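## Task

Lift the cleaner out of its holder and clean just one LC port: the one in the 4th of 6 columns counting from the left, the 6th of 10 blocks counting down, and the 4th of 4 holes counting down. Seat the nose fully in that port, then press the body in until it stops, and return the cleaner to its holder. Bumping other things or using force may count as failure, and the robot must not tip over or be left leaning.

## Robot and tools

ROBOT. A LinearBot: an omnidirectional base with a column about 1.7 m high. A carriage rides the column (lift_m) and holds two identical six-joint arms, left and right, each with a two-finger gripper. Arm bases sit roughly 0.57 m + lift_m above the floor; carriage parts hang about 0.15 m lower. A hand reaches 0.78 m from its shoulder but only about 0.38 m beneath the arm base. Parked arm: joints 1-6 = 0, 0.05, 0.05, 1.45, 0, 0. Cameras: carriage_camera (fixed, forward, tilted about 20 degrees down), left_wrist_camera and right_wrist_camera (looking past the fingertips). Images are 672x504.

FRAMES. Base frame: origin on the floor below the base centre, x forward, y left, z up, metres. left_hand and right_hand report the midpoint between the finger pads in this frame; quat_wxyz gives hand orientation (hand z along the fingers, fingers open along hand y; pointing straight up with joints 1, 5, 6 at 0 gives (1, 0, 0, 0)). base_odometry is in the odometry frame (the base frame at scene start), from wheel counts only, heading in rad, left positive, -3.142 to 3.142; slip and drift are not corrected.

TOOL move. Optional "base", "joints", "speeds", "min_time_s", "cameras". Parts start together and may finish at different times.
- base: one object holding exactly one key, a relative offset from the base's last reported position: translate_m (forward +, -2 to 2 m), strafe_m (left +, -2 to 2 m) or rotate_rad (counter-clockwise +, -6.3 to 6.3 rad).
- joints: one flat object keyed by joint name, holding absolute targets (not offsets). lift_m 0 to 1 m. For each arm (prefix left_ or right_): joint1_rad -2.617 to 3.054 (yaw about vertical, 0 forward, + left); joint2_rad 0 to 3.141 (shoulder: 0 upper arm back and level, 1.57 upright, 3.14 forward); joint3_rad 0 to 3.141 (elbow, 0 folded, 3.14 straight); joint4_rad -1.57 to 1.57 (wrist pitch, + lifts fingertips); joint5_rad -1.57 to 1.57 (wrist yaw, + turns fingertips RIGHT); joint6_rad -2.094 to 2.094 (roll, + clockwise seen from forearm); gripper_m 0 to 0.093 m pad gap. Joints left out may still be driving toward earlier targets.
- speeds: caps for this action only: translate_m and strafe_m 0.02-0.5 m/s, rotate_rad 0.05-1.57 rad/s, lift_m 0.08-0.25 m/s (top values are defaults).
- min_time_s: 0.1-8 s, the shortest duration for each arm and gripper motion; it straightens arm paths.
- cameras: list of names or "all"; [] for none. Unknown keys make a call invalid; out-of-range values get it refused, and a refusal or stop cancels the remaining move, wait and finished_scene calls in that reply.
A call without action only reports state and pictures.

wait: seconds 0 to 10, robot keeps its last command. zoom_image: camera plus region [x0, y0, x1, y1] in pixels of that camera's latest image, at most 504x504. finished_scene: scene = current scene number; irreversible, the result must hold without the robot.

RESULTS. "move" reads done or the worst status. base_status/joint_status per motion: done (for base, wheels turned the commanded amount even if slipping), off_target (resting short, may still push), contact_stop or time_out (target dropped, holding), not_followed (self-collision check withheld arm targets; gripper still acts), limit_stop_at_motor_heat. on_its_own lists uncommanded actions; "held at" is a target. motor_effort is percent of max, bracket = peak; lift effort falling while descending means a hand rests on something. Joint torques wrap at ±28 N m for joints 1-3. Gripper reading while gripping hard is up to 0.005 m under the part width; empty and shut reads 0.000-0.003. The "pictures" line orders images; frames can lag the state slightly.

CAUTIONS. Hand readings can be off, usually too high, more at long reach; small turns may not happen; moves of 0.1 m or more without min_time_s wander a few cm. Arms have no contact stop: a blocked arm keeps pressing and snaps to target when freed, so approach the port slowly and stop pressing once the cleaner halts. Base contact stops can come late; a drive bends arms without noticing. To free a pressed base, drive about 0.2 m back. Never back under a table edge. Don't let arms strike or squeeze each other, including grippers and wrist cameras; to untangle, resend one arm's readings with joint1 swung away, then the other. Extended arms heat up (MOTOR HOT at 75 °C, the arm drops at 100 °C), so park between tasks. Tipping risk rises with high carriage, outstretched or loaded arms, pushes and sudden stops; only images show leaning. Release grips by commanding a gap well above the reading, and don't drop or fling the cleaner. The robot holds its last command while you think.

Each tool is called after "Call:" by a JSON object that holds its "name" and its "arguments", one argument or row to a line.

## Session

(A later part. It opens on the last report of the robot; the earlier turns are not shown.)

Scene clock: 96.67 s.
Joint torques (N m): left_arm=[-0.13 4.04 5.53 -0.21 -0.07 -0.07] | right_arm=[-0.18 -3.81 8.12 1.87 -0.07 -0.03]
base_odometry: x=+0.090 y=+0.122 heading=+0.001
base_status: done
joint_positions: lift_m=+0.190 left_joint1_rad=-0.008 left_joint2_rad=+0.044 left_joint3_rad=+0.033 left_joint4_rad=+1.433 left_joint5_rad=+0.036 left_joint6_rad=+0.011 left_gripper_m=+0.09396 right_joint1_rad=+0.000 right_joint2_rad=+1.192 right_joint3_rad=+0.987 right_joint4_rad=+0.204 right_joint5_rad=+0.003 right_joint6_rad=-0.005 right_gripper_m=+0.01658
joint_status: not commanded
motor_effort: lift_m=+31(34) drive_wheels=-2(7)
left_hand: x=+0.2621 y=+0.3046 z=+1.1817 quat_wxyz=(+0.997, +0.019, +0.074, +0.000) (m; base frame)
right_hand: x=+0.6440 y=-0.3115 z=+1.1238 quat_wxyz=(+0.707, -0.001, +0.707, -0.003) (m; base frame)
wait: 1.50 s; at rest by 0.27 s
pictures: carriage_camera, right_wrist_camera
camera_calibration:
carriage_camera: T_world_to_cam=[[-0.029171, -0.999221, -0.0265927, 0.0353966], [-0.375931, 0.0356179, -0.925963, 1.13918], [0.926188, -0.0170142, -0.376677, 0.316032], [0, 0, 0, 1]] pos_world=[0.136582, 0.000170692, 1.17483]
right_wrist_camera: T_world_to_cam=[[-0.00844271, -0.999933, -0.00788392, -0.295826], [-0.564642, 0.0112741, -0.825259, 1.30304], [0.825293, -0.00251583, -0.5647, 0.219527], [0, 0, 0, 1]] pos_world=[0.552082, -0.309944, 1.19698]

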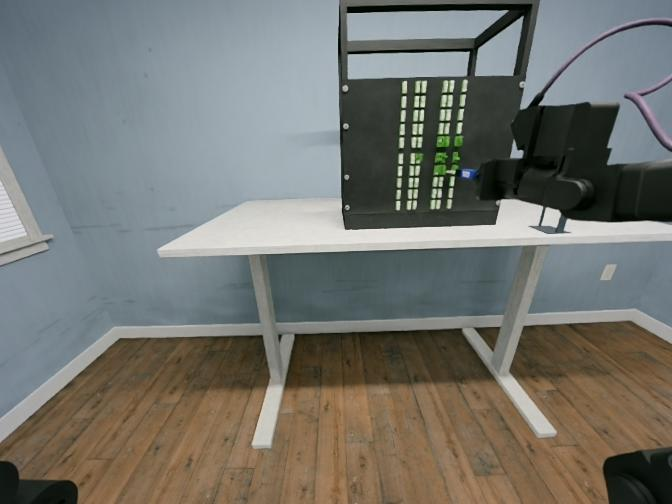

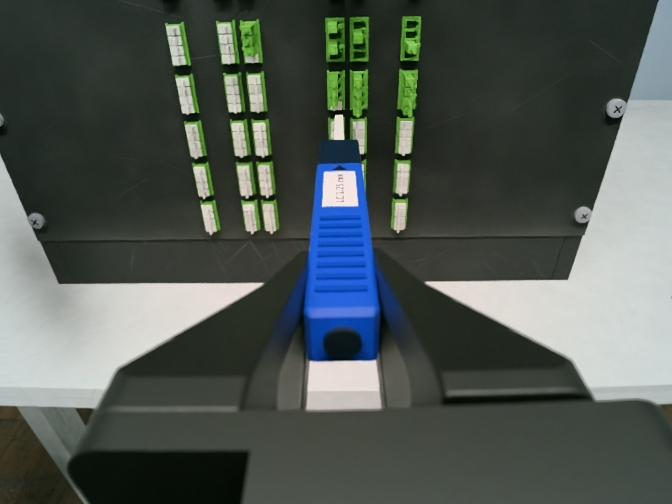

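Call:
{"name": "move", "arguments": {
  "base": {"strafe_m":0.002},
  "joints": {"lift_m":0.208},
  "cameras": []
}}

Call:
{"name": "move", "arguments": {
  "base": {"translate_m":0.04},
  "speeds": {"translate_m":0.03},
  "cameras": []
}}

Call:
{"name": "wait", "arguments": {
  "seconds": 1.5,
  "cameras": ["carriage_camera","right_wrist_camera"]
}}

Call:
{"name": "zoom_image", "arguments": {
  "camera": "right_wrist_camera",
  "region": [305, 60, 375, 130]
}}

Call:
{"name": "zoom_image", "arguments": {
  "camera": "carriage_camera",
  "region": [430, 150, 470, 190]
}}

Scene clock: 120.03 s.
Joint torques (N m): left_arm=[-0.16 3.89 5.59 -0.11 -0.1 -0.05] | right_arm=[-0.2 -4.03 7.86 1.84 -0.04 0]
move: done
base_odometry: x=+0.090 y=+0.124 heading=+0.001
base_status: done
joint_positions: lift_m=+0.208 left_joint1_rad=-0.008 left_joint2_rad=+0.044 left_joint3_rad=+0.033 left_joint4_rad=+1.433 left_joint5_rad=+0.036 left_joint6_rad=+0.011 left_gripper_m=+0.09396 right_joint1_rad=+0.000 right_joint2_rad=+1.193 right_joint3_rad=+0.990 right_joint4_rad=+0.209 right_joint5_rad=+0.002 right_joint6_rad=-0.005 right_gripper_m=+0.01658
joint_status: all done
motor_effort: lift_m=+33(39) drive_wheels=+2(4)
left_hand: x=+0.2620 y=+0.3046 z=+1.1997 quat_wxyz=(+0.997, +0.019, +0.074, +0.000) (m; base frame)
right_hand: x=+0.6444 y=-0.3115 z=+1.1441 quat_wxyz=(+0.709, -0.001, +0.705, -0.003) (m; base frame)
pictures: none
No camera images: "cameras" was empty.

Scene clock: 121.87 s.
Joint torques (N m): left_arm=[-0.35 3.75 5.67 -0.21 -0.13 -0.18] | right_arm=[-0.21 -3.9 7.94 1.87 -0.04 0.01]
move: done
base_odometry: x=+0.130 y=+0.124 heading=+0.001
base_status: done
joint_positions: lift_m=+0.208 left_joint1_rad=-0.008 left_joint2_rad=+0.044 left_joint3_rad=+0.033 left_joint4_rad=+1.433 left_joint5_rad=+0.036 left_joint6_rad=+0.011 left_gripper_m=+0.09396 right_joint1_rad=+0.000 right_joint2_rad=+1.193 right_joint3_rad=+0.990 right_joint4_rad=+0.209 right_joint5_rad=+0.002 right_joint6_rad=-0.005 right_gripper_m=+0.01658
joint_status: not commanded
motor_effort: lift_m=+30(33) drive_wheels=+2(8)
left_hand: x=+0.2619 y=+0.3046 z=+1.1998 quat_wxyz=(+0.997, +0.019, +0.074, +0.000) (m; base frame)
right_hand: x=+0.6444 y=-0.3115 z=+1.1441 quat_wxyz=(+0.709, -0.001, +0.705, -0.003) (m; base frame)
pictures: none
No camera images: "cameras" was empty.

Scene clock: 123.37 s.
Joint torques (N m): left_arm=[-0.44 3.89 5.48 -0.2 -0.04 -0.13] | right_arm=[-0.21 -3.97 7.8 1.83 -0.05 -0.02]
base_odometry: x=+0.130 y=+0.124 heading=+0.001
base_status: done
joint_positions: lift_m=+0.208 left_joint1_rad=-0.008 left_joint2_rad=+0.044 left_joint3_rad=+0.033 left_joint4_rad=+1.433 left_joint5_rad=+0.036 left_joint6_rad=+0.011 left_gripper_m=+0.09396 right_joint1_rad=+0.000 right_joint2_rad=+1.193 right_joint3_rad=+0.990 right_joint4_rad=+0.209 right_joint5_rad=+0.002 right_joint6_rad=-0.005 right_gripper_m=+0.01658
joint_status: not commanded
motor_effort: lift_m=+30(33) drive_wheels=+2(8)
left_hand: x=+0.2619 y=+0.3046 z=+1.1998 quat_wxyz=(+0.997, +0.019, +0.074, +0.000) (m; base frame)
right_hand: x=+0.6444 y=-0.3115 z=+1.1441 quat_wxyz=(+0.709, -0.001, +0.705, -0.003) (m; base frame)
wait: 1.50 s; at rest by 0.27 s
pictures: carriage_camera, right_wrist_camera
camera_calibration:
carriage_camera: T_world_to_cam=[[-0.029171, -0.999221, -0.0265927, 0.0358779], [-0.375931, 0.0356179, -0.925963, 1.15594], [0.926188, -0.0170142, -0.376677, 0.32285], [0, 0, 0, 1]] pos_world=[0.136582, 0.000170692, 1.19293]
right_wrist_camera: T_world_to_cam=[[-0.00802797, -0.999936, -0.00793989, -0.295933], [-0.558978, 0.0110712, -0.829108, 1.32056], [0.829143, -0.00221783, -0.559031, 0.221777], [0, 0, 0, 1]] pos_world=[0.551905, -0.310042, 1.21652]

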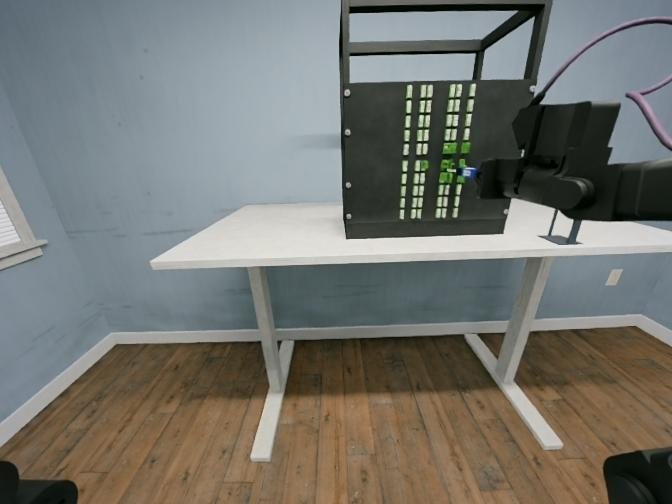

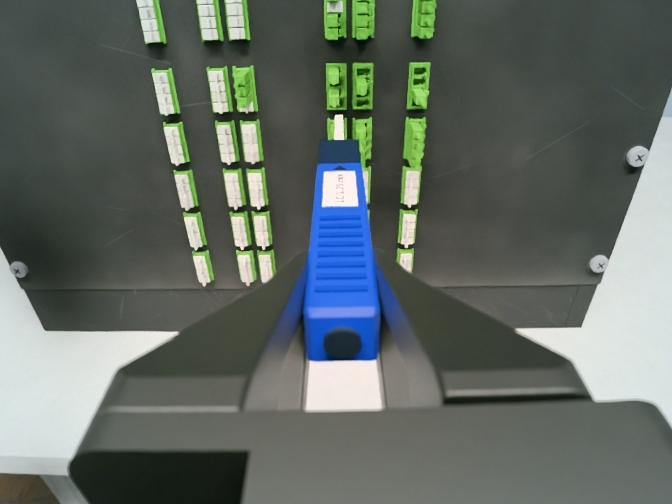

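Scaled by 7.200 from the camera's 672x504 image, which has a finer 960x720 frame.

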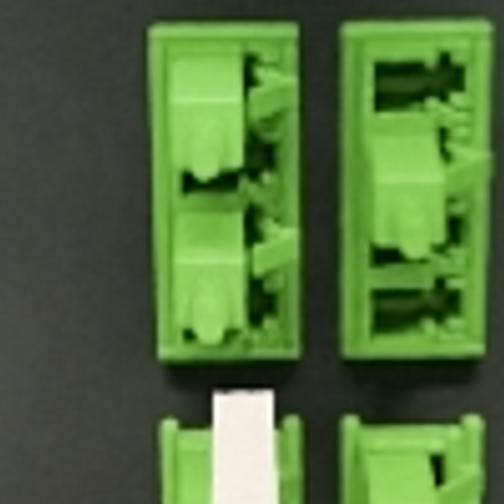

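Scaled by 12.600 from the camera's 672x504 image, which has a finer 960x720 frame.

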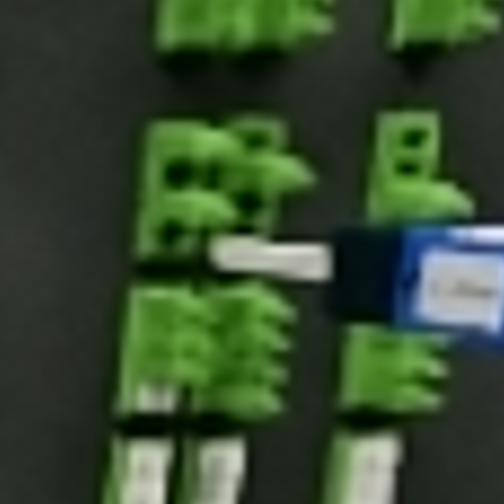

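Call:
{"name": "move", "arguments": {
  "base": {"strafe_m":0.002},
  "joints": {"lift_m":0.21},
  "cameras": []
}}

Call:
{"name": "wait", "arguments": {
  "seconds": 2,
  "cameras": ["carriage_camera","right_wrist_camera"]
}}

Call:
{"name": "zoom_image", "arguments": {
  "camera": "right_wrist_camera",
  "region": [305, 60, 375, 130]
}}

Call:
{"name": "zoom_image", "arguments": {
  "camera": "carriage_camera",
  "region": [430, 150, 470, 190]
}}

Scene clock: 142.37 s.
Joint torques (N m): left_arm=[-0.28 3.96 5.53 -0.21 -0.08 -0.12] | right_arm=[-0.24 -3.89 7.8 1.83 -0.04 -0.03]
move: done
base_odometry: x=+0.130 y=+0.126 heading=+0.001
base_status: done
joint_positions: lift_m=+0.210 left_joint1_rad=-0.009 left_joint2_rad=+0.044 left_joint3_rad=+0.033 left_joint4_rad=+1.434 left_joint5_rad=+0.036 left_joint6_rad=+0.011 left_gripper_m=+0.09396 right_joint1_rad=+0.000 right_joint2_rad=+1.193 right_joint3_rad=+0.990 right_joint4_rad=+0.209 right_joint5_rad=+0.001 right_joint6_rad=-0.005 right_gripper_m=+0.01658
joint_status: all done
motor_effort: lift_m=+33(37) drive_wheels=+2(4)
left_hand: x=+0.2618 y=+0.3046 z=+1.2016 quat_wxyz=(+0.997, +0.019, +0.074, +0.000) (m; base frame)
right_hand: x=+0.6444 y=-0.3112 z=+1.1458 quat_wxyz=(+0.709, -0.002, +0.705, -0.002) (m; base frame)
pictures: none
No camera images: "cameras" was empty.

Scene clock: 144.37 s.
Joint torques (N m): left_arm=[-0.16 3.79 5.39 -0.2 -0.11 -0.14] | right_arm=[-0.1 -3.86 7.76 1.85 -0.06 -0.01]
base_odometry: x=+0.130 y=+0.126 heading=+0.001
base_status: done
joint_positions: lift_m=+0.210 left_joint1_rad=-0.009 left_joint2_rad=+0.044 left_joint3_rad=+0.033 left_joint4_rad=+1.434 left_joint5_rad=+0.036 left_joint6_rad=+0.011 left_gripper_m=+0.09396 right_joint1_rad=+0.000 right_joint2_rad=+1.193 right_joint3_rad=+0.990 right_joint4_rad=+0.209 right_joint5_rad=+0.001 right_joint6_rad=-0.005 right_gripper_m=+0.01658
joint_status: all done
motor_effort: lift_m=+31(37) drive_wheels=+3(4)
left_hand: x=+0.2618 y=+0.3046 z=+1.2016 quat_wxyz=(+0.997, +0.019, +0.074, +0.000) (m; base frame)
right_hand: x=+0.6444 y=-0.3112 z=+1.1458 quat_wxyz=(+0.709, -0.002, +0.705, -0.002) (m; base frame)
wait: 2.00 s; at rest by 0.27 s
pictures: carriage_camera, right_wrist_camera
camera_calibration:
carriage_camera: T_world_to_cam=[[-0.029171, -0.999221, -0.0265927, 0.0359258], [-0.375931, 0.0356179, -0.925963, 1.15761], [0.926188, -0.0170142, -0.376677, 0.323528], [0, 0, 0, 1]] pos_world=[0.136582, 0.000170692, 1.19473]
right_wrist_camera: T_world_to_cam=[[-0.00686572, -0.999945, -0.00798759, -0.296297], [-0.559286, 0.0104615, -0.828909, 1.32184], [0.828946, -0.00122371, -0.559327, 0.223478], [0, 0, 0, 1]] pos_world=[0.552003, -0.309836, 1.21832]

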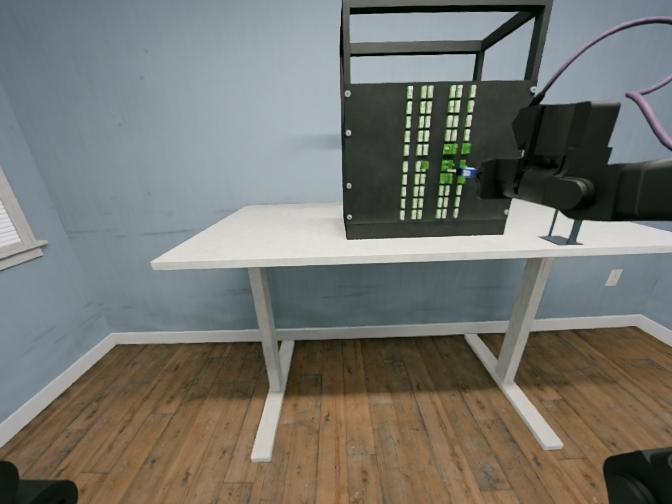

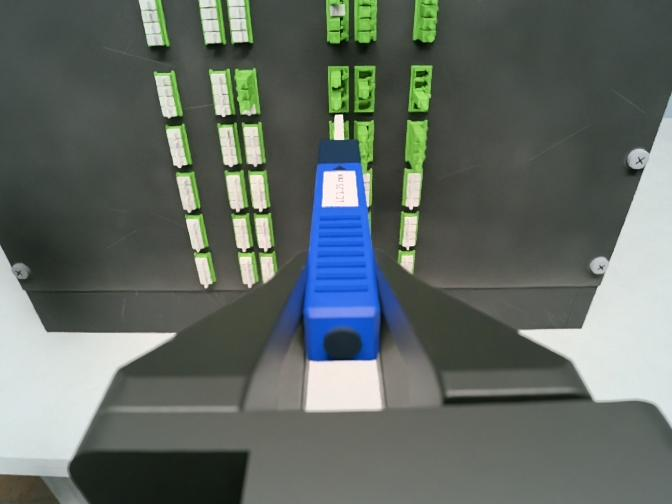

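Scaled by 7.200 from the camera's 672x504 image, which has a finer 960x720 frame.

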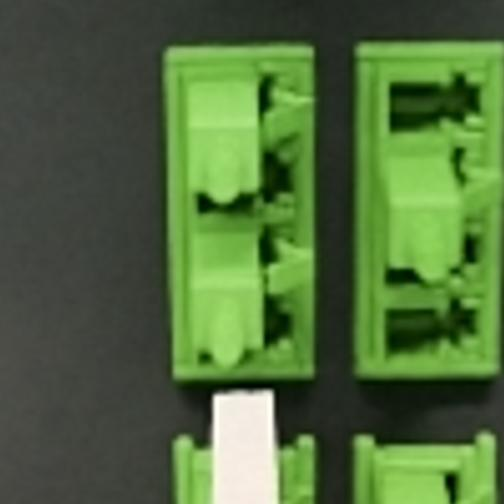

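Scaled by 12.600 from the camera's 672x504 image, which has a finer 960x720 frame.

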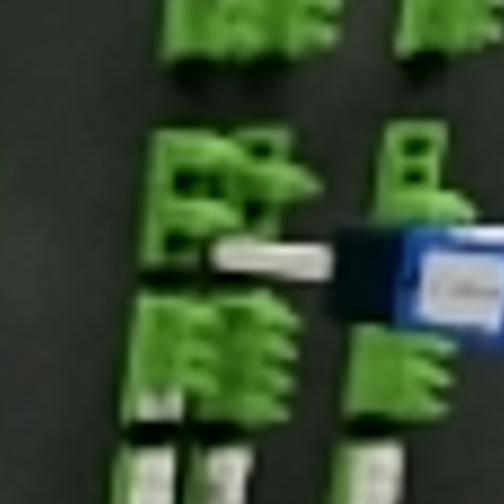

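Call:
{"name": "move", "arguments": {
  "base": {"strafe_m":0.0009},
  "joints": {"lift_m":0.2105},
  "cameras": []
}}

Call:
{"name": "move", "arguments": {
  "base": {"translate_m":0.01},
  "speeds": {"translate_m":0.02},
  "cameras": []
}}

Call:
{"name": "wait", "arguments": {
  "seconds": 2,
  "cameras": ["carriage_camera","right_wrist_camera"]
}}

Call:
{"name": "zoom_image", "arguments": {
  "camera": "right_wrist_camera",
  "region": [305, 60, 375, 130]
}}

Call:
{"name": "zoom_image", "arguments": {
  "camera": "carriage_camera",
  "region": [430, 150, 470, 190]
}}

Scene clock: 152.93 s.
Joint torques (N m): left_arm=[-0.09 3.69 5.44 -0.15 -0.08 -0.11] | right_arm=[-0.24 -3.9 7.92 1.84 -0.03 -0.03]
move: done
base_odometry: x=+0.130 y=+0.127 heading=+0.000
base_status: done
joint_positions: lift_m=+0.210 left_joint1_rad=-0.009 left_joint2_rad=+0.044 left_joint3_rad=+0.033 left_joint4_rad=+1.434 left_joint5_rad=+0.036 left_joint6_rad=+0.011 left_gripper_m=+0.09396 right_joint1_rad=+0.000 right_joint2_rad=+1.193 right_joint3_rad=+0.990 right_joint4_rad=+0.209 right_joint5_rad=+0.001 right_joint6_rad=-0.005 right_gripper_m=+0.01658
joint_status: all done
motor_effort: lift_m=+35(36) drive_wheels=+3(3)
left_hand: x=+0.2618 y=+0.3046 z=+1.2021 quat_wxyz=(+0.997, +0.019, +0.074, +0.000) (m; base frame)
right_hand: x=+0.6444 y=-0.3112 z=+1.1462 quat_wxyz=(+0.709, -0.002, +0.705, -0.002) (m; base frame)
pictures: none
No camera images: "cameras" was empty.

Scene clock: 153.93 s.
Joint torques (N m): left_arm=[-0.29 3.71 5.57 -0.19 -0.09 -0.06] | right_arm=[-0.16 -3.99 7.88 1.83 -0.06 -0.02]
move: done
base_odometry: x=+0.140 y=+0.127 heading=+0.000
base_status: done
joint_positions: lift_m=+0.210 left_joint1_rad=-0.009 left_joint2_rad=+0.044 left_joint3_rad=+0.033 left_joint4_rad=+1.435 left_joint5_rad=+0.036 left_joint6_rad=+0.011 left_gripper_m=+0.09396 right_joint1_rad=+0.000 right_joint2_rad=+1.193 right_joint3_rad=+0.990 right_joint4_rad=+0.208 right_joint5_rad=+0.001 right_joint6_rad=-0.005 right_gripper_m=+0.01658
joint_status: not commanded
motor_effort: lift_m=+34(36) drive_wheels=+1(6)
left_hand: x=+0.2616 y=+0.3046 z=+1.2021 quat_wxyz=(+0.997, +0.019, +0.073, +0.000) (m; base frame)
right_hand: x=+0.6444 y=-0.3112 z=+1.1461 quat_wxyz=(+0.709, -0.002, +0.705, -0.002) (m; base frame)
pictures: none
No camera images: "cameras" was empty.

Scene clock: 155.93 s.
Joint torques (N m): left_arm=[-0.29 3.79 5.55 -0.16 -0.04 -0.1] | right_arm=[-0.24 -3.88 7.83 1.86 -0.04 0.02]
base_odometry: x=+0.140 y=+0.127 heading=+0.000
base_status: done
joint_positions: lift_m=+0.210 left_joint1_rad=-0.009 left_joint2_rad=+0.044 left_joint3_rad=+0.033 left_joint4_rad=+1.435 left_joint5_rad=+0.036 left_joint6_rad=+0.011 left_gripper_m=+0.09396 right_joint1_rad=+0.000 right_joint2_rad=+1.193 right_joint3_rad=+0.990 right_joint4_rad=+0.208 right_joint5_rad=+0.001 right_joint6_rad=-0.005 right_gripper_m=+0.01658
joint_status: not commanded
motor_effort: lift_m=+33(36) drive_wheels=+1(6)
left_hand: x=+0.2616 y=+0.3046 z=+1.2021 quat_wxyz=(+0.997, +0.019, +0.073, +0.000) (m; base frame)
right_hand: x=+0.6444 y=-0.3112 z=+1.1461 quat_wxyz=(+0.709, -0.002, +0.705, -0.002) (m; base frame)
wait: 2.00 s; at rest by 0.27 s
pictures: carriage_camera, right_wrist_camera
camera_calibration:
carriage_camera: T_world_to_cam=[[-0.029171, -0.999221, -0.0265927, 0.0359391], [-0.375931, 0.0356179, -0.925963, 1.15807], [0.926188, -0.0170142, -0.376677, 0.323716], [0, 0, 0, 1]] pos_world=[0.136582, 0.000170692, 1.19523]
right_wrist_camera: T_world_to_cam=[[-0.0068718, -0.999945, -0.00798094, -0.296299], [-0.559998, 0.0104604, -0.828428, 1.32198], [0.828465, -0.00122348, -0.560039, 0.224836], [0, 0, 0, 1]] pos_world=[0.552, -0.309836, 1.21871]

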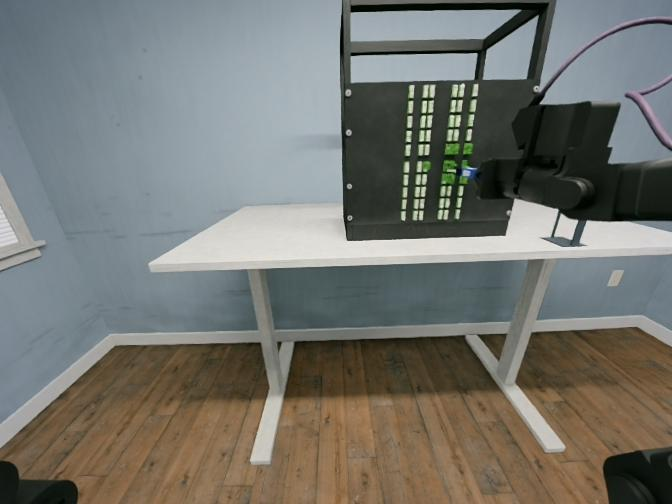

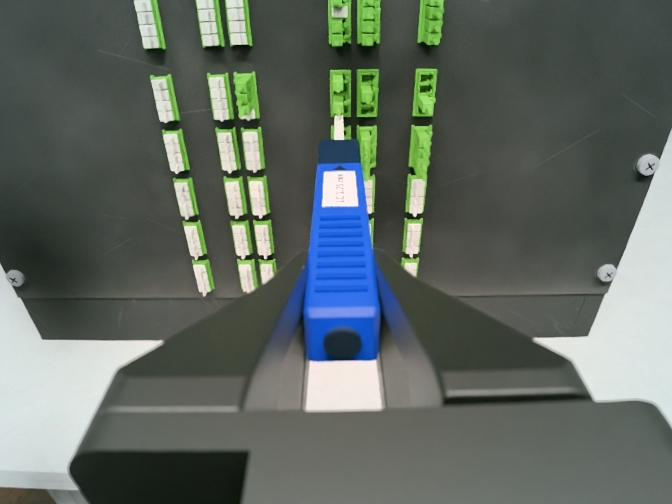

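Scaled by 7.200 from the camera's 672x504 image, which has a finer 960x720 frame.

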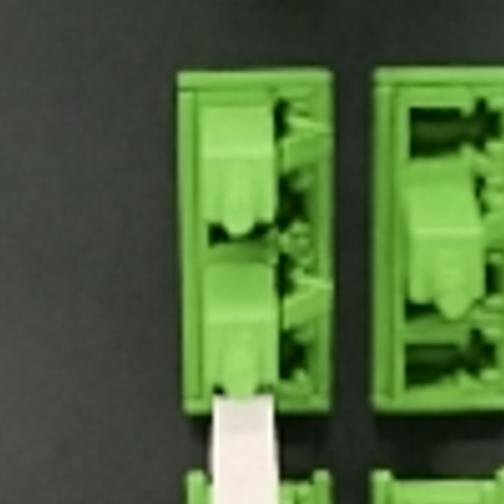

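Scaled by 12.600 from the camera's 672x504 image, which has a finer 960x720 frame.

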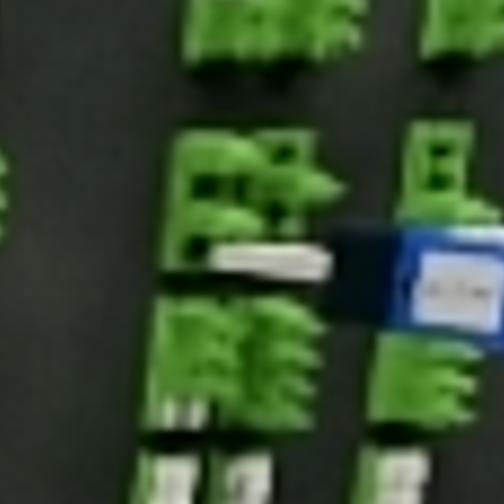

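Call:
{"name": "move", "arguments": {
  "base": {"translate_m":0.005},
  "joints": {"lift_m":0.2115},
  "speeds": {"translate_m":0.02},
  "cameras": []
}}

Call:
{"name": "wait", "arguments": {
  "seconds": 1.5,
  "cameras": ["carriage_camera","right_wrist_camera"]
}}

Call:
{"name": "zoom_image", "arguments": {
  "camera": "right_wrist_camera",
  "region": [305, 80, 375, 150]
}}

Call:
{"name": "zoom_image", "arguments": {
  "camera": "carriage_camera",
  "region": [430, 150, 470, 190]
}}

Scene clock: 168.10 s.
Joint torques (N m): left_arm=[-0.17 4.01 5.56 -0.17 -0.01 -0.17] | right_arm=[-0.13 -3.85 7.83 1.87 -0.05 -0.04]
move: done
base_odometry: x=+0.145 y=+0.127 heading=+0.000
base_status: done
joint_positions: lift_m=+0.211 left_joint1_rad=-0.009 left_joint2_rad=+0.044 left_joint3_rad=+0.033 left_joint4_rad=+1.435 left_joint5_rad=+0.036 left_joint6_rad=+0.011 left_gripper_m=+0.09396 right_joint1_rad=+0.000 right_joint2_rad=+1.193 right_joint3_rad=+0.990 right_joint4_rad=+0.206 right_joint5_rad=+0.001 right_joint6_rad=-0.005 right_gripper_m=+0.01658
joint_status: all done
motor_effort: lift_m=+32(38) drive_wheels=+0(6)
left_hand: x=+0.2616 y=+0.3046 z=+1.2032 quat_wxyz=(+0.997, +0.019, +0.073, +0.000) (m; base frame)
right_hand: x=+0.6444 y=-0.3112 z=+1.1467 quat_wxyz=(+0.708, -0.002, +0.706, -0.002) (m; base frame)
pictures: none
No camera images: "cameras" was empty.

Scene clock: 169.60 s.
Joint torques (N m): left_arm=[-0.14 3.66 5.75 -0.17 -0.04 -0.11] | right_arm=[-0.24 -3.97 7.91 1.87 -0.02 -0.01]
base_odometry: x=+0.145 y=+0.127 heading=+0.000
base_status: done
joint_positions: lift_m=+0.211 left_joint1_rad=-0.009 left_joint2_rad=+0.044 left_joint3_rad=+0.033 left_joint4_rad=+1.435 left_joint5_rad=+0.036 left_joint6_rad=+0.011 left_gripper_m=+0.09396 right_joint1_rad=+0.000 right_joint2_rad=+1.193 right_joint3_rad=+0.990 right_joint4_rad=+0.206 right_joint5_rad=+0.001 right_joint6_rad=-0.005 right_gripper_m=+0.01658
joint_status: all done
motor_effort: lift_m=+34(38) drive_wheels=+1(6)
left_hand: x=+0.2616 y=+0.3046 z=+1.2032 quat_wxyz=(+0.997, +0.019, +0.073, +0.000) (m; base frame)
right_hand: x=+0.6444 y=-0.3112 z=+1.1467 quat_wxyz=(+0.708, -0.002, +0.706, -0.002) (m; base frame)
wait: 1.50 s; at rest by 0.27 s
pictures: carriage_camera, right_wrist_camera
camera_calibration:
carriage_camera: T_world_to_cam=[[-0.029171, -0.999221, -0.0265927, 0.0359657], [-0.375931, 0.0356179, -0.925963, 1.159], [0.926188, -0.0170142, -0.376677, 0.324093], [0, 0, 0, 1]] pos_world=[0.136582, 0.000170692, 1.19623]
right_wrist_camera: T_world_to_cam=[[-0.00688419, -0.999945, -0.0079724, -0.296296], [-0.561193, 0.010462, -0.827619, 1.32236], [0.827657, -0.00122343, -0.561234, 0.227103], [0, 0, 0, 1]] pos_world=[0.552095, -0.309836, 1.21951]

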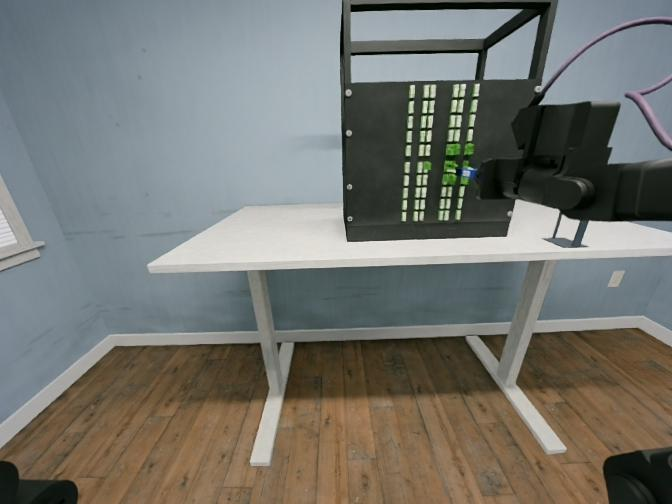

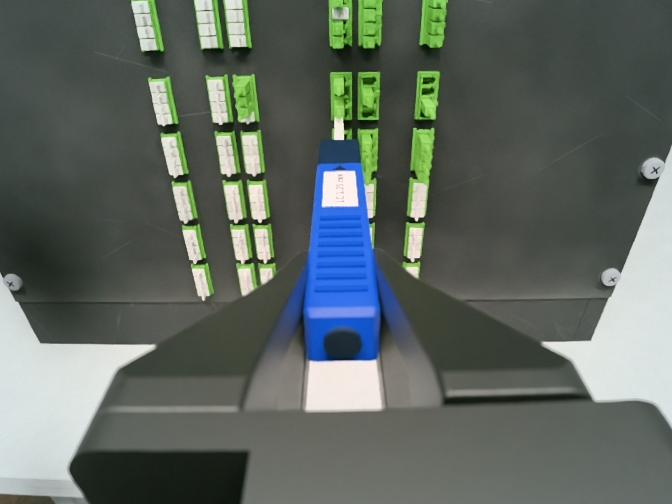

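Scaled by 7.200 from the camera's 672x504 image, which has a finer 960x720 frame.

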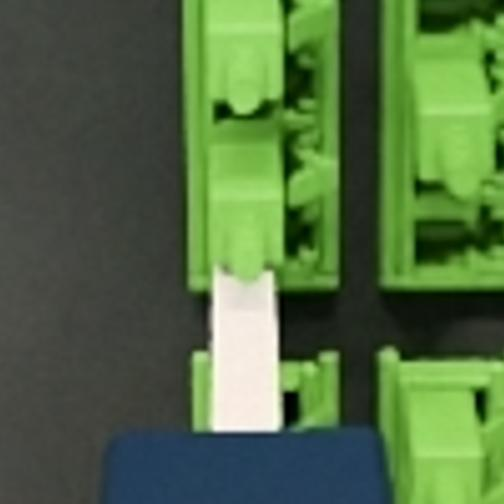

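Scaled by 12.600 from the camera's 672x504 image, which has a finer 960x720 frame.

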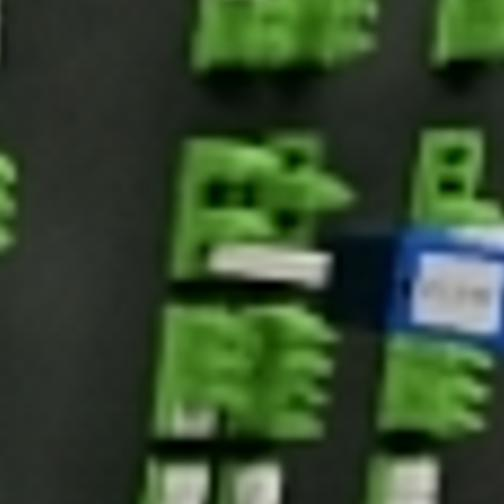

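Call:
{"name": "move", "arguments": {
  "base": {"translate_m":0.004},
  "joints": {"lift_m":0.212},
  "speeds": {"translate_m":0.02},
  "cameras": []
}}

Call:
{"name": "wait", "arguments": {
  "seconds": 1.5,
  "cameras": ["carriage_camera","right_wrist_camera"]
}}

Call:
{"name": "zoom_image", "arguments": {
  "camera": "right_wrist_camera",
  "region": [315, 85, 385, 155]
}}

Call:
{"name": "zoom_image", "arguments": {
  "camera": "carriage_camera",
  "region": [440, 155, 470, 185]
}}

Scene clock: 176.77 s.
Joint torques (N m): left_arm=[-0.12 3.86 5.39 -0.17 -0.09 -0.14] | right_arm=[-0.21 -3.93 7.87 1.85 -0.05 -0.03]
move: done
base_odometry: x=+0.149 y=+0.127 heading=+0.000
base_status: done
joint_positions: lift_m=+0.212 left_joint1_rad=-0.009 left_joint2_rad=+0.044 left_joint3_rad=+0.033 left_joint4_rad=+1.435 left_joint5_rad=+0.036 left_joint6_rad=+0.011 left_gripper_m=+0.09396 right_joint1_rad=+0.000 right_joint2_rad=+1.193 right_joint3_rad=+0.990 right_joint4_rad=+0.206 right_joint5_rad=+0.001 right_joint6_rad=-0.005 right_gripper_m=+0.01658
joint_status: all done
motor_effort: lift_m=+33(36) drive_wheels=-1(6)
left_hand: x=+0.2615 y=+0.3046 z=+1.2036 quat_wxyz=(+0.997, +0.019, +0.073, +0.000) (m; base frame)
right_hand: x=+0.6444 y=-0.3112 z=+1.1472 quat_wxyz=(+0.708, -0.002, +0.706, -0.002) (m; base frame)
pictures: none
No camera images: "cameras" was empty.

Scene clock: 178.27 s.
Joint torques (N m): left_arm=[-0.38 3.79 5.49 -0.18 -0.1 -0.11] | right_arm=[-0.17 -3.84 7.9 1.87 -0.04 0]
base_odometry: x=+0.149 y=+0.127 heading=+0.000
base_status: done
joint_positions: lift_m=+0.212 left_joint1_rad=-0.009 left_joint2_rad=+0.044 left_joint3_rad=+0.033 left_joint4_rad=+1.435 left_joint5_rad=+0.036 left_joint6_rad=+0.011 left_gripper_m=+0.09396 right_joint1_rad=+0.000 right_joint2_rad=+1.193 right_joint3_rad=+0.990 right_joint4_rad=+0.206 right_joint5_rad=+0.001 right_joint6_rad=-0.005 right_gripper_m=+0.01658
joint_status: all done
motor_effort: lift_m=+32(36) drive_wheels=+0(6)
left_hand: x=+0.2615 y=+0.3046 z=+1.2036 quat_wxyz=(+0.997, +0.019, +0.073, +0.000) (m; base frame)
right_hand: x=+0.6444 y=-0.3112 z=+1.1472 quat_wxyz=(+0.708, -0.002, +0.706, -0.002) (m; base frame)
wait: 1.50 s; at rest by 0.27 s
pictures: carriage_camera, right_wrist_camera
camera_calibration:
carriage_camera: T_world_to_cam=[[-0.029171, -0.999221, -0.0265927, 0.035979], [-0.375931, 0.0356179, -0.925963, 1.15946], [0.926188, -0.0170142, -0.376677, 0.324281], [0, 0, 0, 1]] pos_world=[0.136582, 0.000170692, 1.19673]
right_wrist_camera: T_world_to_cam=[[-0.00688419, -0.999945, -0.0079724, -0.296292], [-0.561193, 0.010462, -0.827619, 1.32269], [0.827657, -0.00122343, -0.561234, 0.227328], [0, 0, 0, 1]] pos_world=[0.552095, -0.309836, 1.21991]

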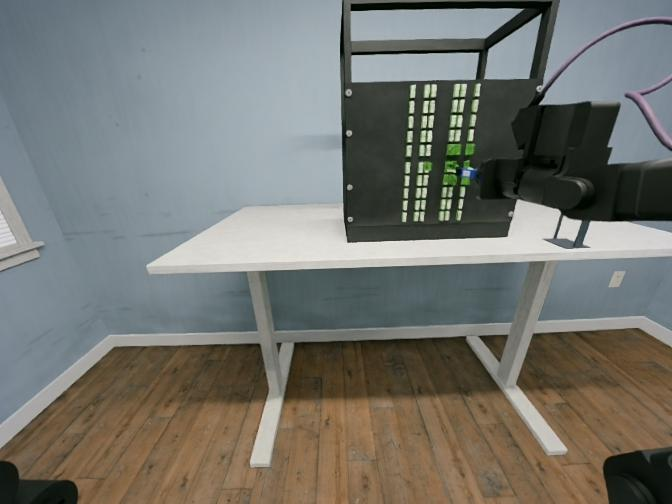

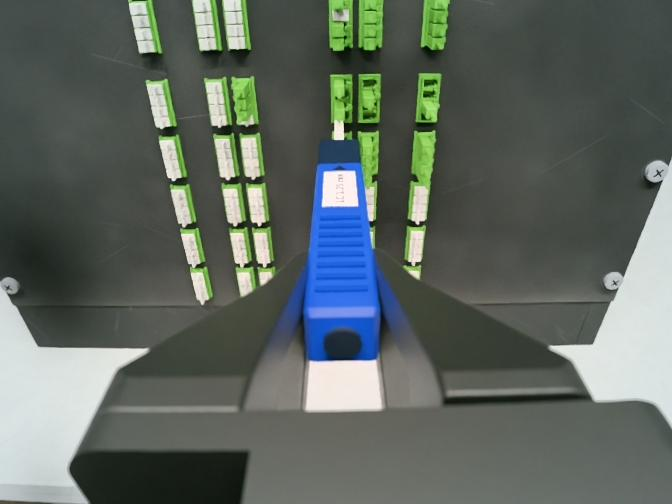

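Scaled by 7.200 from the camera's 672x504 image, which has a finer 960x720 frame.

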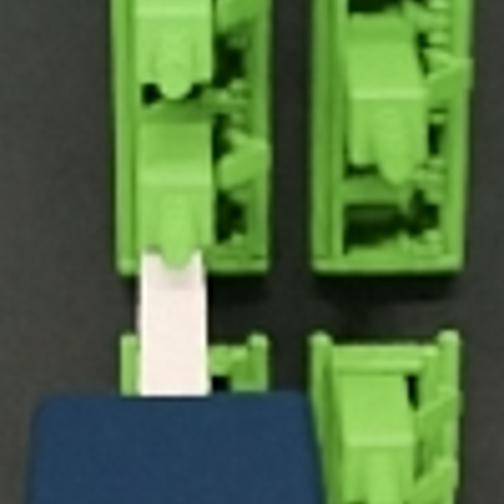

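Scaled by 16.800 from the camera's 672x504 image, which has a finer 960x720 frame.

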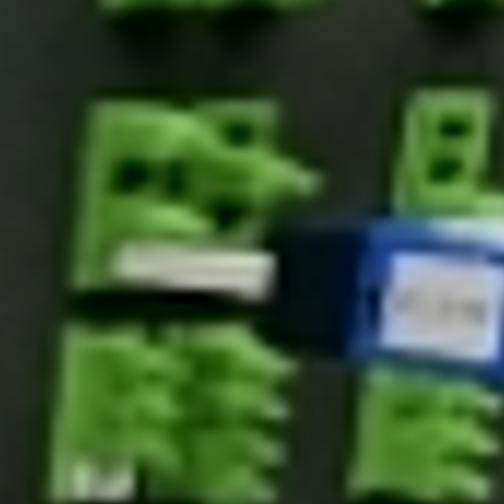

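Call:
{"name": "move", "arguments": {
  "base": {"translate_m":0.0025},
  "joints": {"lift_m":0.2117},
  "speeds": {"translate_m":0.02},
  "cameras": []
}}

Call:
{"name": "wait", "arguments": {
  "seconds": 1.5,
  "cameras": ["carriage_camera","right_wrist_camera"]
}}

Call:
{"name": "zoom_image", "arguments": {
  "camera": "right_wrist_camera",
  "region": [325, 90, 375, 140]
}}

Call:
{"name": "zoom_image", "arguments": {
  "camera": "carriage_camera",
  "region": [440, 155, 470, 185]
}}

Scene clock: 199.10 s.
Joint torques (N m): left_arm=[-0.23 3.71 5.7 -0.2 -0.02 -0.04] | right_arm=[-0.17 -4.03 7.77 1.86 -0.06 0]
move: done
base_odometry: x=+0.151 y=+0.127 heading=+0.001
base_status: done
joint_positions: lift_m=+0.212 left_joint1_rad=-0.009 left_joint2_rad=+0.044 left_joint3_rad=+0.033 left_joint4_rad=+1.435 left_joint5_rad=+0.036 left_joint6_rad=+0.011 left_gripper_m=+0.09396 right_joint1_rad=+0.000 right_joint2_rad=+1.194 right_joint3_rad=+0.990 right_joint4_rad=+0.206 right_joint5_rad=+0.001 right_joint6_rad=-0.005 right_gripper_m=+0.01658
joint_status: all done
motor_effort: lift_m=+32(32) drive_wheels=+0(7)
left_hand: x=+0.2616 y=+0.3046 z=+1.2036 quat_wxyz=(+0.997, +0.019, +0.073, +0.000) (m; base frame)
right_hand: x=+0.6445 y=-0.3112 z=+1.1470 quat_wxyz=(+0.708, -0.002, +0.706, -0.002) (m; base frame)
pictures: none
No camera images: "cameras" was empty.

Scene clock: 200.60 s.
Joint torques (N m): left_arm=[-0.23 4.12 5.39 -0.14 -0.03 -0.08] | right_arm=[-0.18 -3.95 7.95 1.86 -0.04 -0.03]
base_odometry: x=+0.151 y=+0.127 heading=+0.001
base_status: done
joint_positions: lift_m=+0.212 left_joint1_rad=-0.009 left_joint2_rad=+0.044 left_joint3_rad=+0.033 left_joint4_rad=+1.435 left_joint5_rad=+0.036 left_joint6_rad=+0.011 left_gripper_m=+0.09396 right_joint1_rad=+0.000 right_joint2_rad=+1.194 right_joint3_rad=+0.990 right_joint4_rad=+0.206 right_joint5_rad=+0.001 right_joint6_rad=-0.005 right_gripper_m=+0.01658
joint_status: all done
motor_effort: lift_m=+30(32) drive_wheels=+1(7)
left_hand: x=+0.2616 y=+0.3046 z=+1.2036 quat_wxyz=(+0.997, +0.019, +0.073, +0.000) (m; base frame)
right_hand: x=+0.6445 y=-0.3112 z=+1.1470 quat_wxyz=(+0.708, -0.002, +0.706, -0.002) (m; base frame)
wait: 1.50 s; at rest by 0.27 s
pictures: carriage_camera, right_wrist_camera
camera_calibration:
carriage_camera: T_world_to_cam=[[-0.029171, -0.999221, -0.0265927, 0.0359763], [-0.375931, 0.0356179, -0.925963, 1.15937], [0.926188, -0.0170142, -0.376677, 0.324243], [0, 0, 0, 1]] pos_world=[0.136582, 0.000170692, 1.19663]
right_wrist_camera: T_world_to_cam=[[-0.00688706, -0.999945, -0.00796992, -0.296293], [-0.561491, 0.0104621, -0.827417, 1.32264], [0.827454, -0.00122343, -0.561532, 0.227582], [0, 0, 0, 1]] pos_world=[0.552294, -0.309836, 1.2198]

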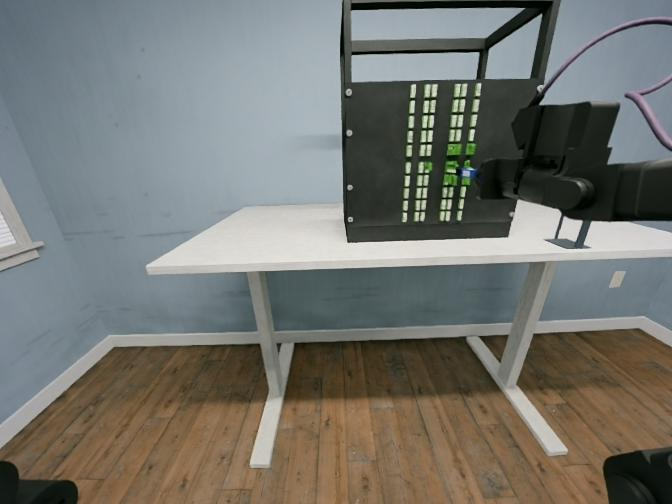

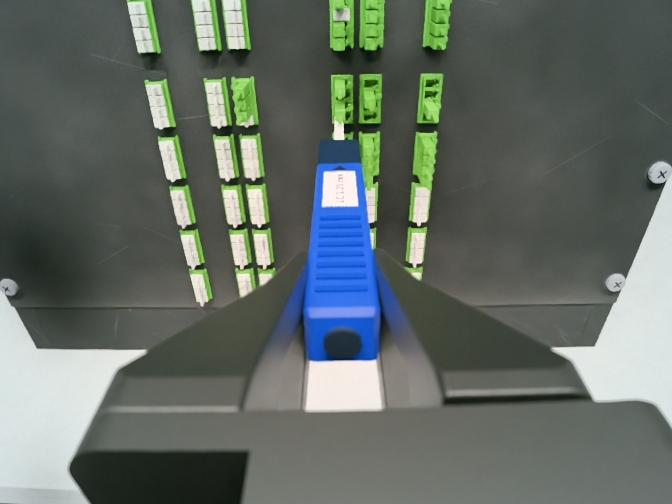

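Scaled by 10.080 from the camera's 672x504 image, which has a finer 960x720 frame.

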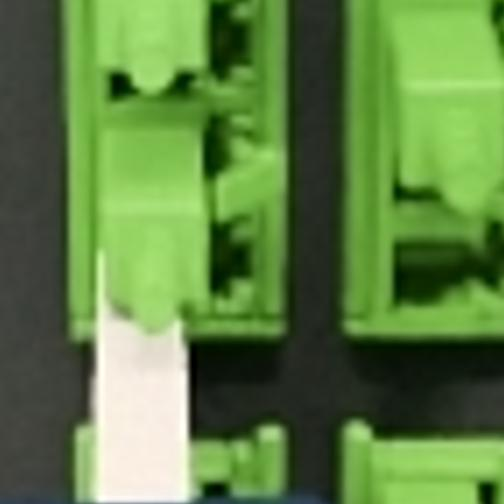

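Scaled by 16.800 from the camera's 672x504 image, which has a finer 960x720 frame.

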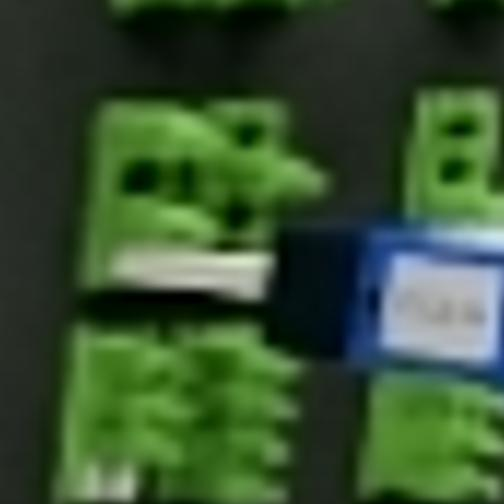

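Call:
{"name": "move", "arguments": {
  "base": {"strafe_m":-0.0005},
  "joints": {"lift_m":0.2115},
  "cameras": []
}}

Call:
{"name": "wait", "arguments": {
  "seconds": 2,
  "cameras": ["carriage_camera","right_wrist_camera"]
}}

Call:
{"name": "zoom_image", "arguments": {
  "camera": "right_wrist_camera",
  "region": [325, 90, 375, 140]
}}

Scene clock: 209.33 s.
Joint torques (N m): left_arm=[-0.38 3.95 5.71 -0.17 -0.08 -0.13] | right_arm=[-0.24 -3.96 7.91 1.85 -0.04 -0.02]
move: done
base_odometry: x=+0.151 y=+0.127 heading=+0.001
base_status: done
joint_positions: lift_m=+0.212 left_joint1_rad=-0.009 left_joint2_rad=+0.044 left_joint3_rad=+0.033 left_joint4_rad=+1.435 left_joint5_rad=+0.036 left_joint6_rad=+0.011 left_gripper_m=+0.09396 right_joint1_rad=+0.000 right_joint2_rad=+1.194 right_joint3_rad=+0.990 right_joint4_rad=+0.206 right_joint5_rad=+0.001 right_joint6_rad=-0.005 right_gripper_m=+0.01658
joint_status: all done
motor_effort: lift_m=+30(31) drive_wheels=-1(2)
left_hand: x=+0.2616 y=+0.3046 z=+1.2035 quat_wxyz=(+0.997, +0.019, +0.073, +0.000) (m; base frame)
right_hand: x=+0.6445 y=-0.3112 z=+1.1469 quat_wxyz=(+0.708, -0.002, +0.706, -0.002) (m; base frame)
pictures: none
No camera images: "cameras" was empty.

Scene clock: 211.33 s.
Joint torques (N m): left_arm=[-0.34 3.71 5.26 -0.14 -0.1 -0.11] | right_arm=[-0.16 -3.92 7.82 1.84 -0.04 -0.03]
base_odometry: x=+0.151 y=+0.127 heading=+0.001
base_status: done
joint_positions: lift_m=+0.212 left_joint1_rad=-0.009 left_joint2_rad=+0.044 left_joint3_rad=+0.033 left_joint4_rad=+1.435 left_joint5_rad=+0.036 left_joint6_rad=+0.011 left_gripper_m=+0.09396 right_joint1_rad=+0.000 right_joint2_rad=+1.194 right_joint3_rad=+0.990 right_joint4_rad=+0.206 right_joint5_rad=+0.001 right_joint6_rad=-0.005 right_gripper_m=+0.01658
joint_status: all done
motor_effort: lift_m=+29(31) drive_wheels=-1(2)
left_hand: x=+0.2616 y=+0.3046 z=+1.2035 quat_wxyz=(+0.997, +0.019, +0.073, +0.000) (m; base frame)
right_hand: x=+0.6445 y=-0.3112 z=+1.1469 quat_wxyz=(+0.708, -0.002, +0.706, -0.002) (m; base frame)
wait: 2.00 s; at rest by 0.27 s
pictures: carriage_camera, right_wrist_camera
camera_calibration:
carriage_camera: T_world_to_cam=[[-0.029171, -0.999221, -0.0265927, 0.0359737], [-0.375931, 0.0356179, -0.925963, 1.15928], [0.926188, -0.0170142, -0.376677, 0.324206], [0, 0, 0, 1]] pos_world=[0.136582, 0.000170692, 1.19653]
right_wrist_camera: T_world_to_cam=[[-0.00688706, -0.999945, -0.00796992, -0.296294], [-0.561491, 0.0104621, -0.827417, 1.32255], [0.827454, -0.00122343, -0.561532, 0.227526], [0, 0, 0, 1]] pos_world=[0.552294, -0.309836, 1.2197]

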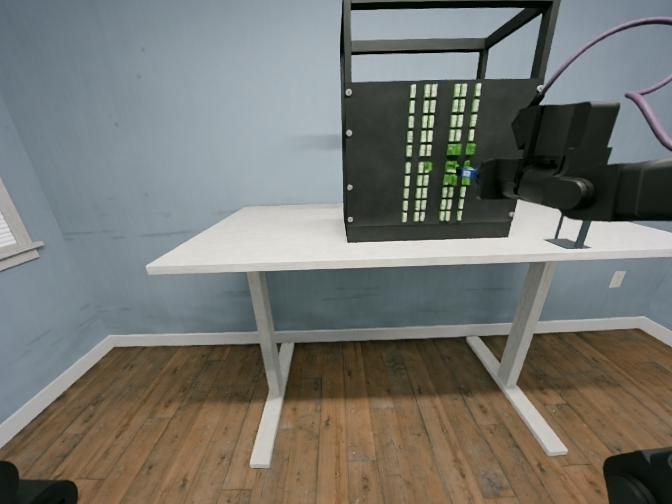

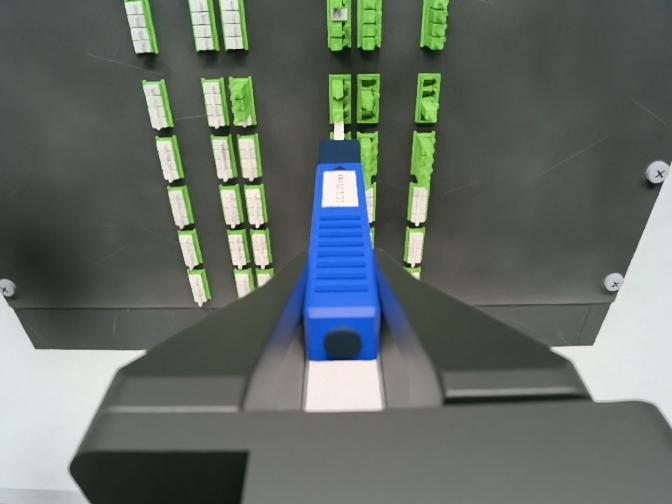

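Scaled by 10.080 from the camera's 672x504 image, which has a finer 960x720 frame.

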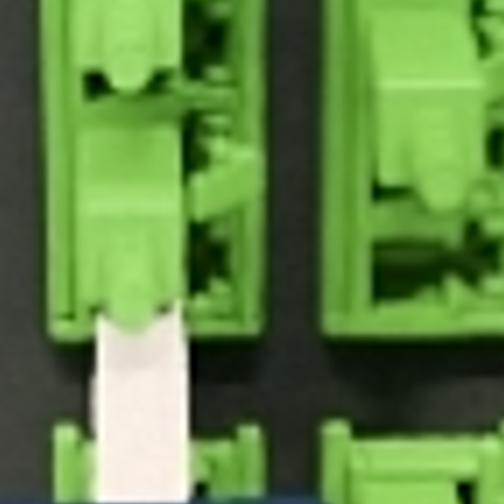

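Call:
{"name": "move", "arguments": {
  "base": {"strafe_m":0.0007},
  "cameras": []
}}

Call:
{"name": "wait", "arguments": {
  "seconds": 2,
  "cameras": ["right_wrist_camera"]
}}

Call:
{"name": "zoom_image", "arguments": {
  "camera": "right_wrist_camera",
  "region": [325, 90, 375, 140]
}}

Scene clock: 216.80 s.
Joint torques (N m): left_arm=[-0.34 3.89 5.42 -0.21 -0.1 -0.05] | right_arm=[-0.13 -4.04 7.87 1.85 -0.03 -0.04]
move: done
base_odometry: x=+0.151 y=+0.127 heading=+0.001
base_status: done
joint_positions: lift_m=+0.212 left_joint1_rad=-0.009 left_joint2_rad=+0.044 left_joint3_rad=+0.033 left_joint4_rad=+1.435 left_joint5_rad=+0.036 left_joint6_rad=+0.011 left_gripper_m=+0.09396 right_joint1_rad=+0.000 right_joint2_rad=+1.194 right_joint3_rad=+0.990 right_joint4_rad=+0.206 right_joint5_rad=+0.001 right_joint6_rad=-0.005 right_gripper_m=+0.01658
joint_status: not commanded
motor_effort: lift_m=+32(32) drive_wheels=+2(4)
left_hand: x=+0.2616 y=+0.3046 z=+1.2035 quat_wxyz=(+0.997, +0.019, +0.073, +0.000) (m; base frame)
right_hand: x=+0.6445 y=-0.3112 z=+1.1469 quat_wxyz=(+0.708, -0.002, +0.706, -0.002) (m; base frame)
pictures: none
No camera images: "cameras" was empty.

Scene clock: 218.80 s.
Joint torques (N m): left_arm=[-0.28 3.9 5.38 -0.21 -0.12 -0.11] | right_arm=[-0.31 -3.95 7.92 1.85 -0.04 -0.01]
base_odometry: x=+0.151 y=+0.127 heading=+0.001
base_status: done
joint_positions: lift_m=+0.212 left_joint1_rad=-0.009 left_joint2_rad=+0.044 left_joint3_rad=+0.033 left_joint4_rad=+1.435 left_joint5_rad=+0.036 left_joint6_rad=+0.011 left_gripper_m=+0.09396 right_joint1_rad=+0.000 right_joint2_rad=+1.194 right_joint3_rad=+0.990 right_joint4_rad=+0.206 right_joint5_rad=+0.001 right_joint6_rad=-0.005 right_gripper_m=+0.01658
joint_status: not commanded
motor_effort: lift_m=+30(32) drive_wheels=+1(4)
left_hand: x=+0.2616 y=+0.3046 z=+1.2035 quat_wxyz=(+0.997, +0.019, +0.073, +0.000) (m; base frame)
right_hand: x=+0.6445 y=-0.3112 z=+1.1469 quat_wxyz=(+0.708, -0.002, +0.706, -0.002) (m; base frame)
wait: 2.00 s; at rest by 0.27 s
pictures: right_wrist_camera
camera_calibration:
right_wrist_camera: T_world_to_cam=[[-0.00652655, -0.999947, -0.00796947, -0.296393], [-0.561493, 0.0102592, -0.827418, 1.32249], [0.827455, -0.00092538, -0.561531, 0.227616], [0, 0, 0, 1]] pos_world=[0.552294, -0.309734, 1.2197]

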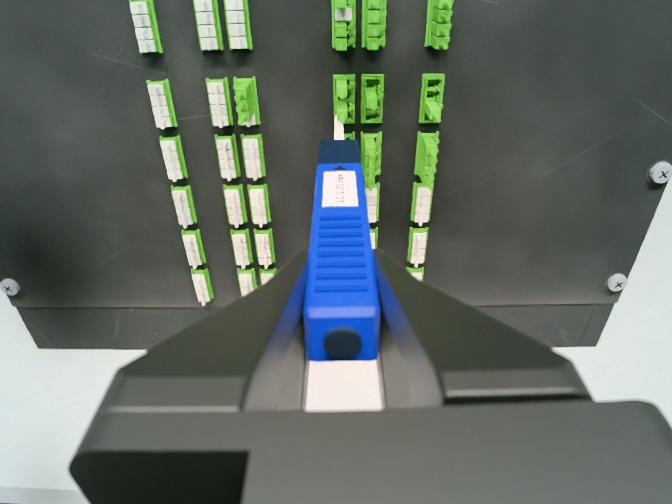

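Scaled by 10.080 from the camera's 672x504 image, which has a finer 960x720 frame.

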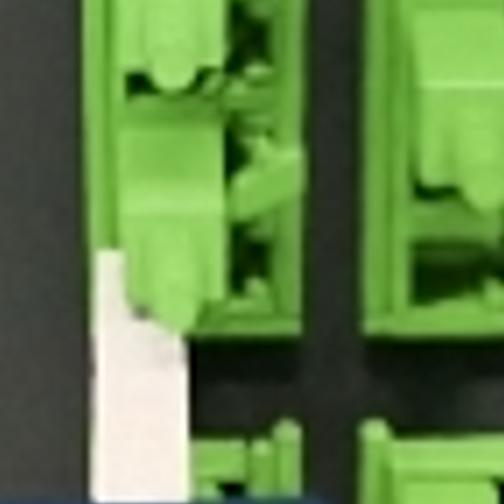

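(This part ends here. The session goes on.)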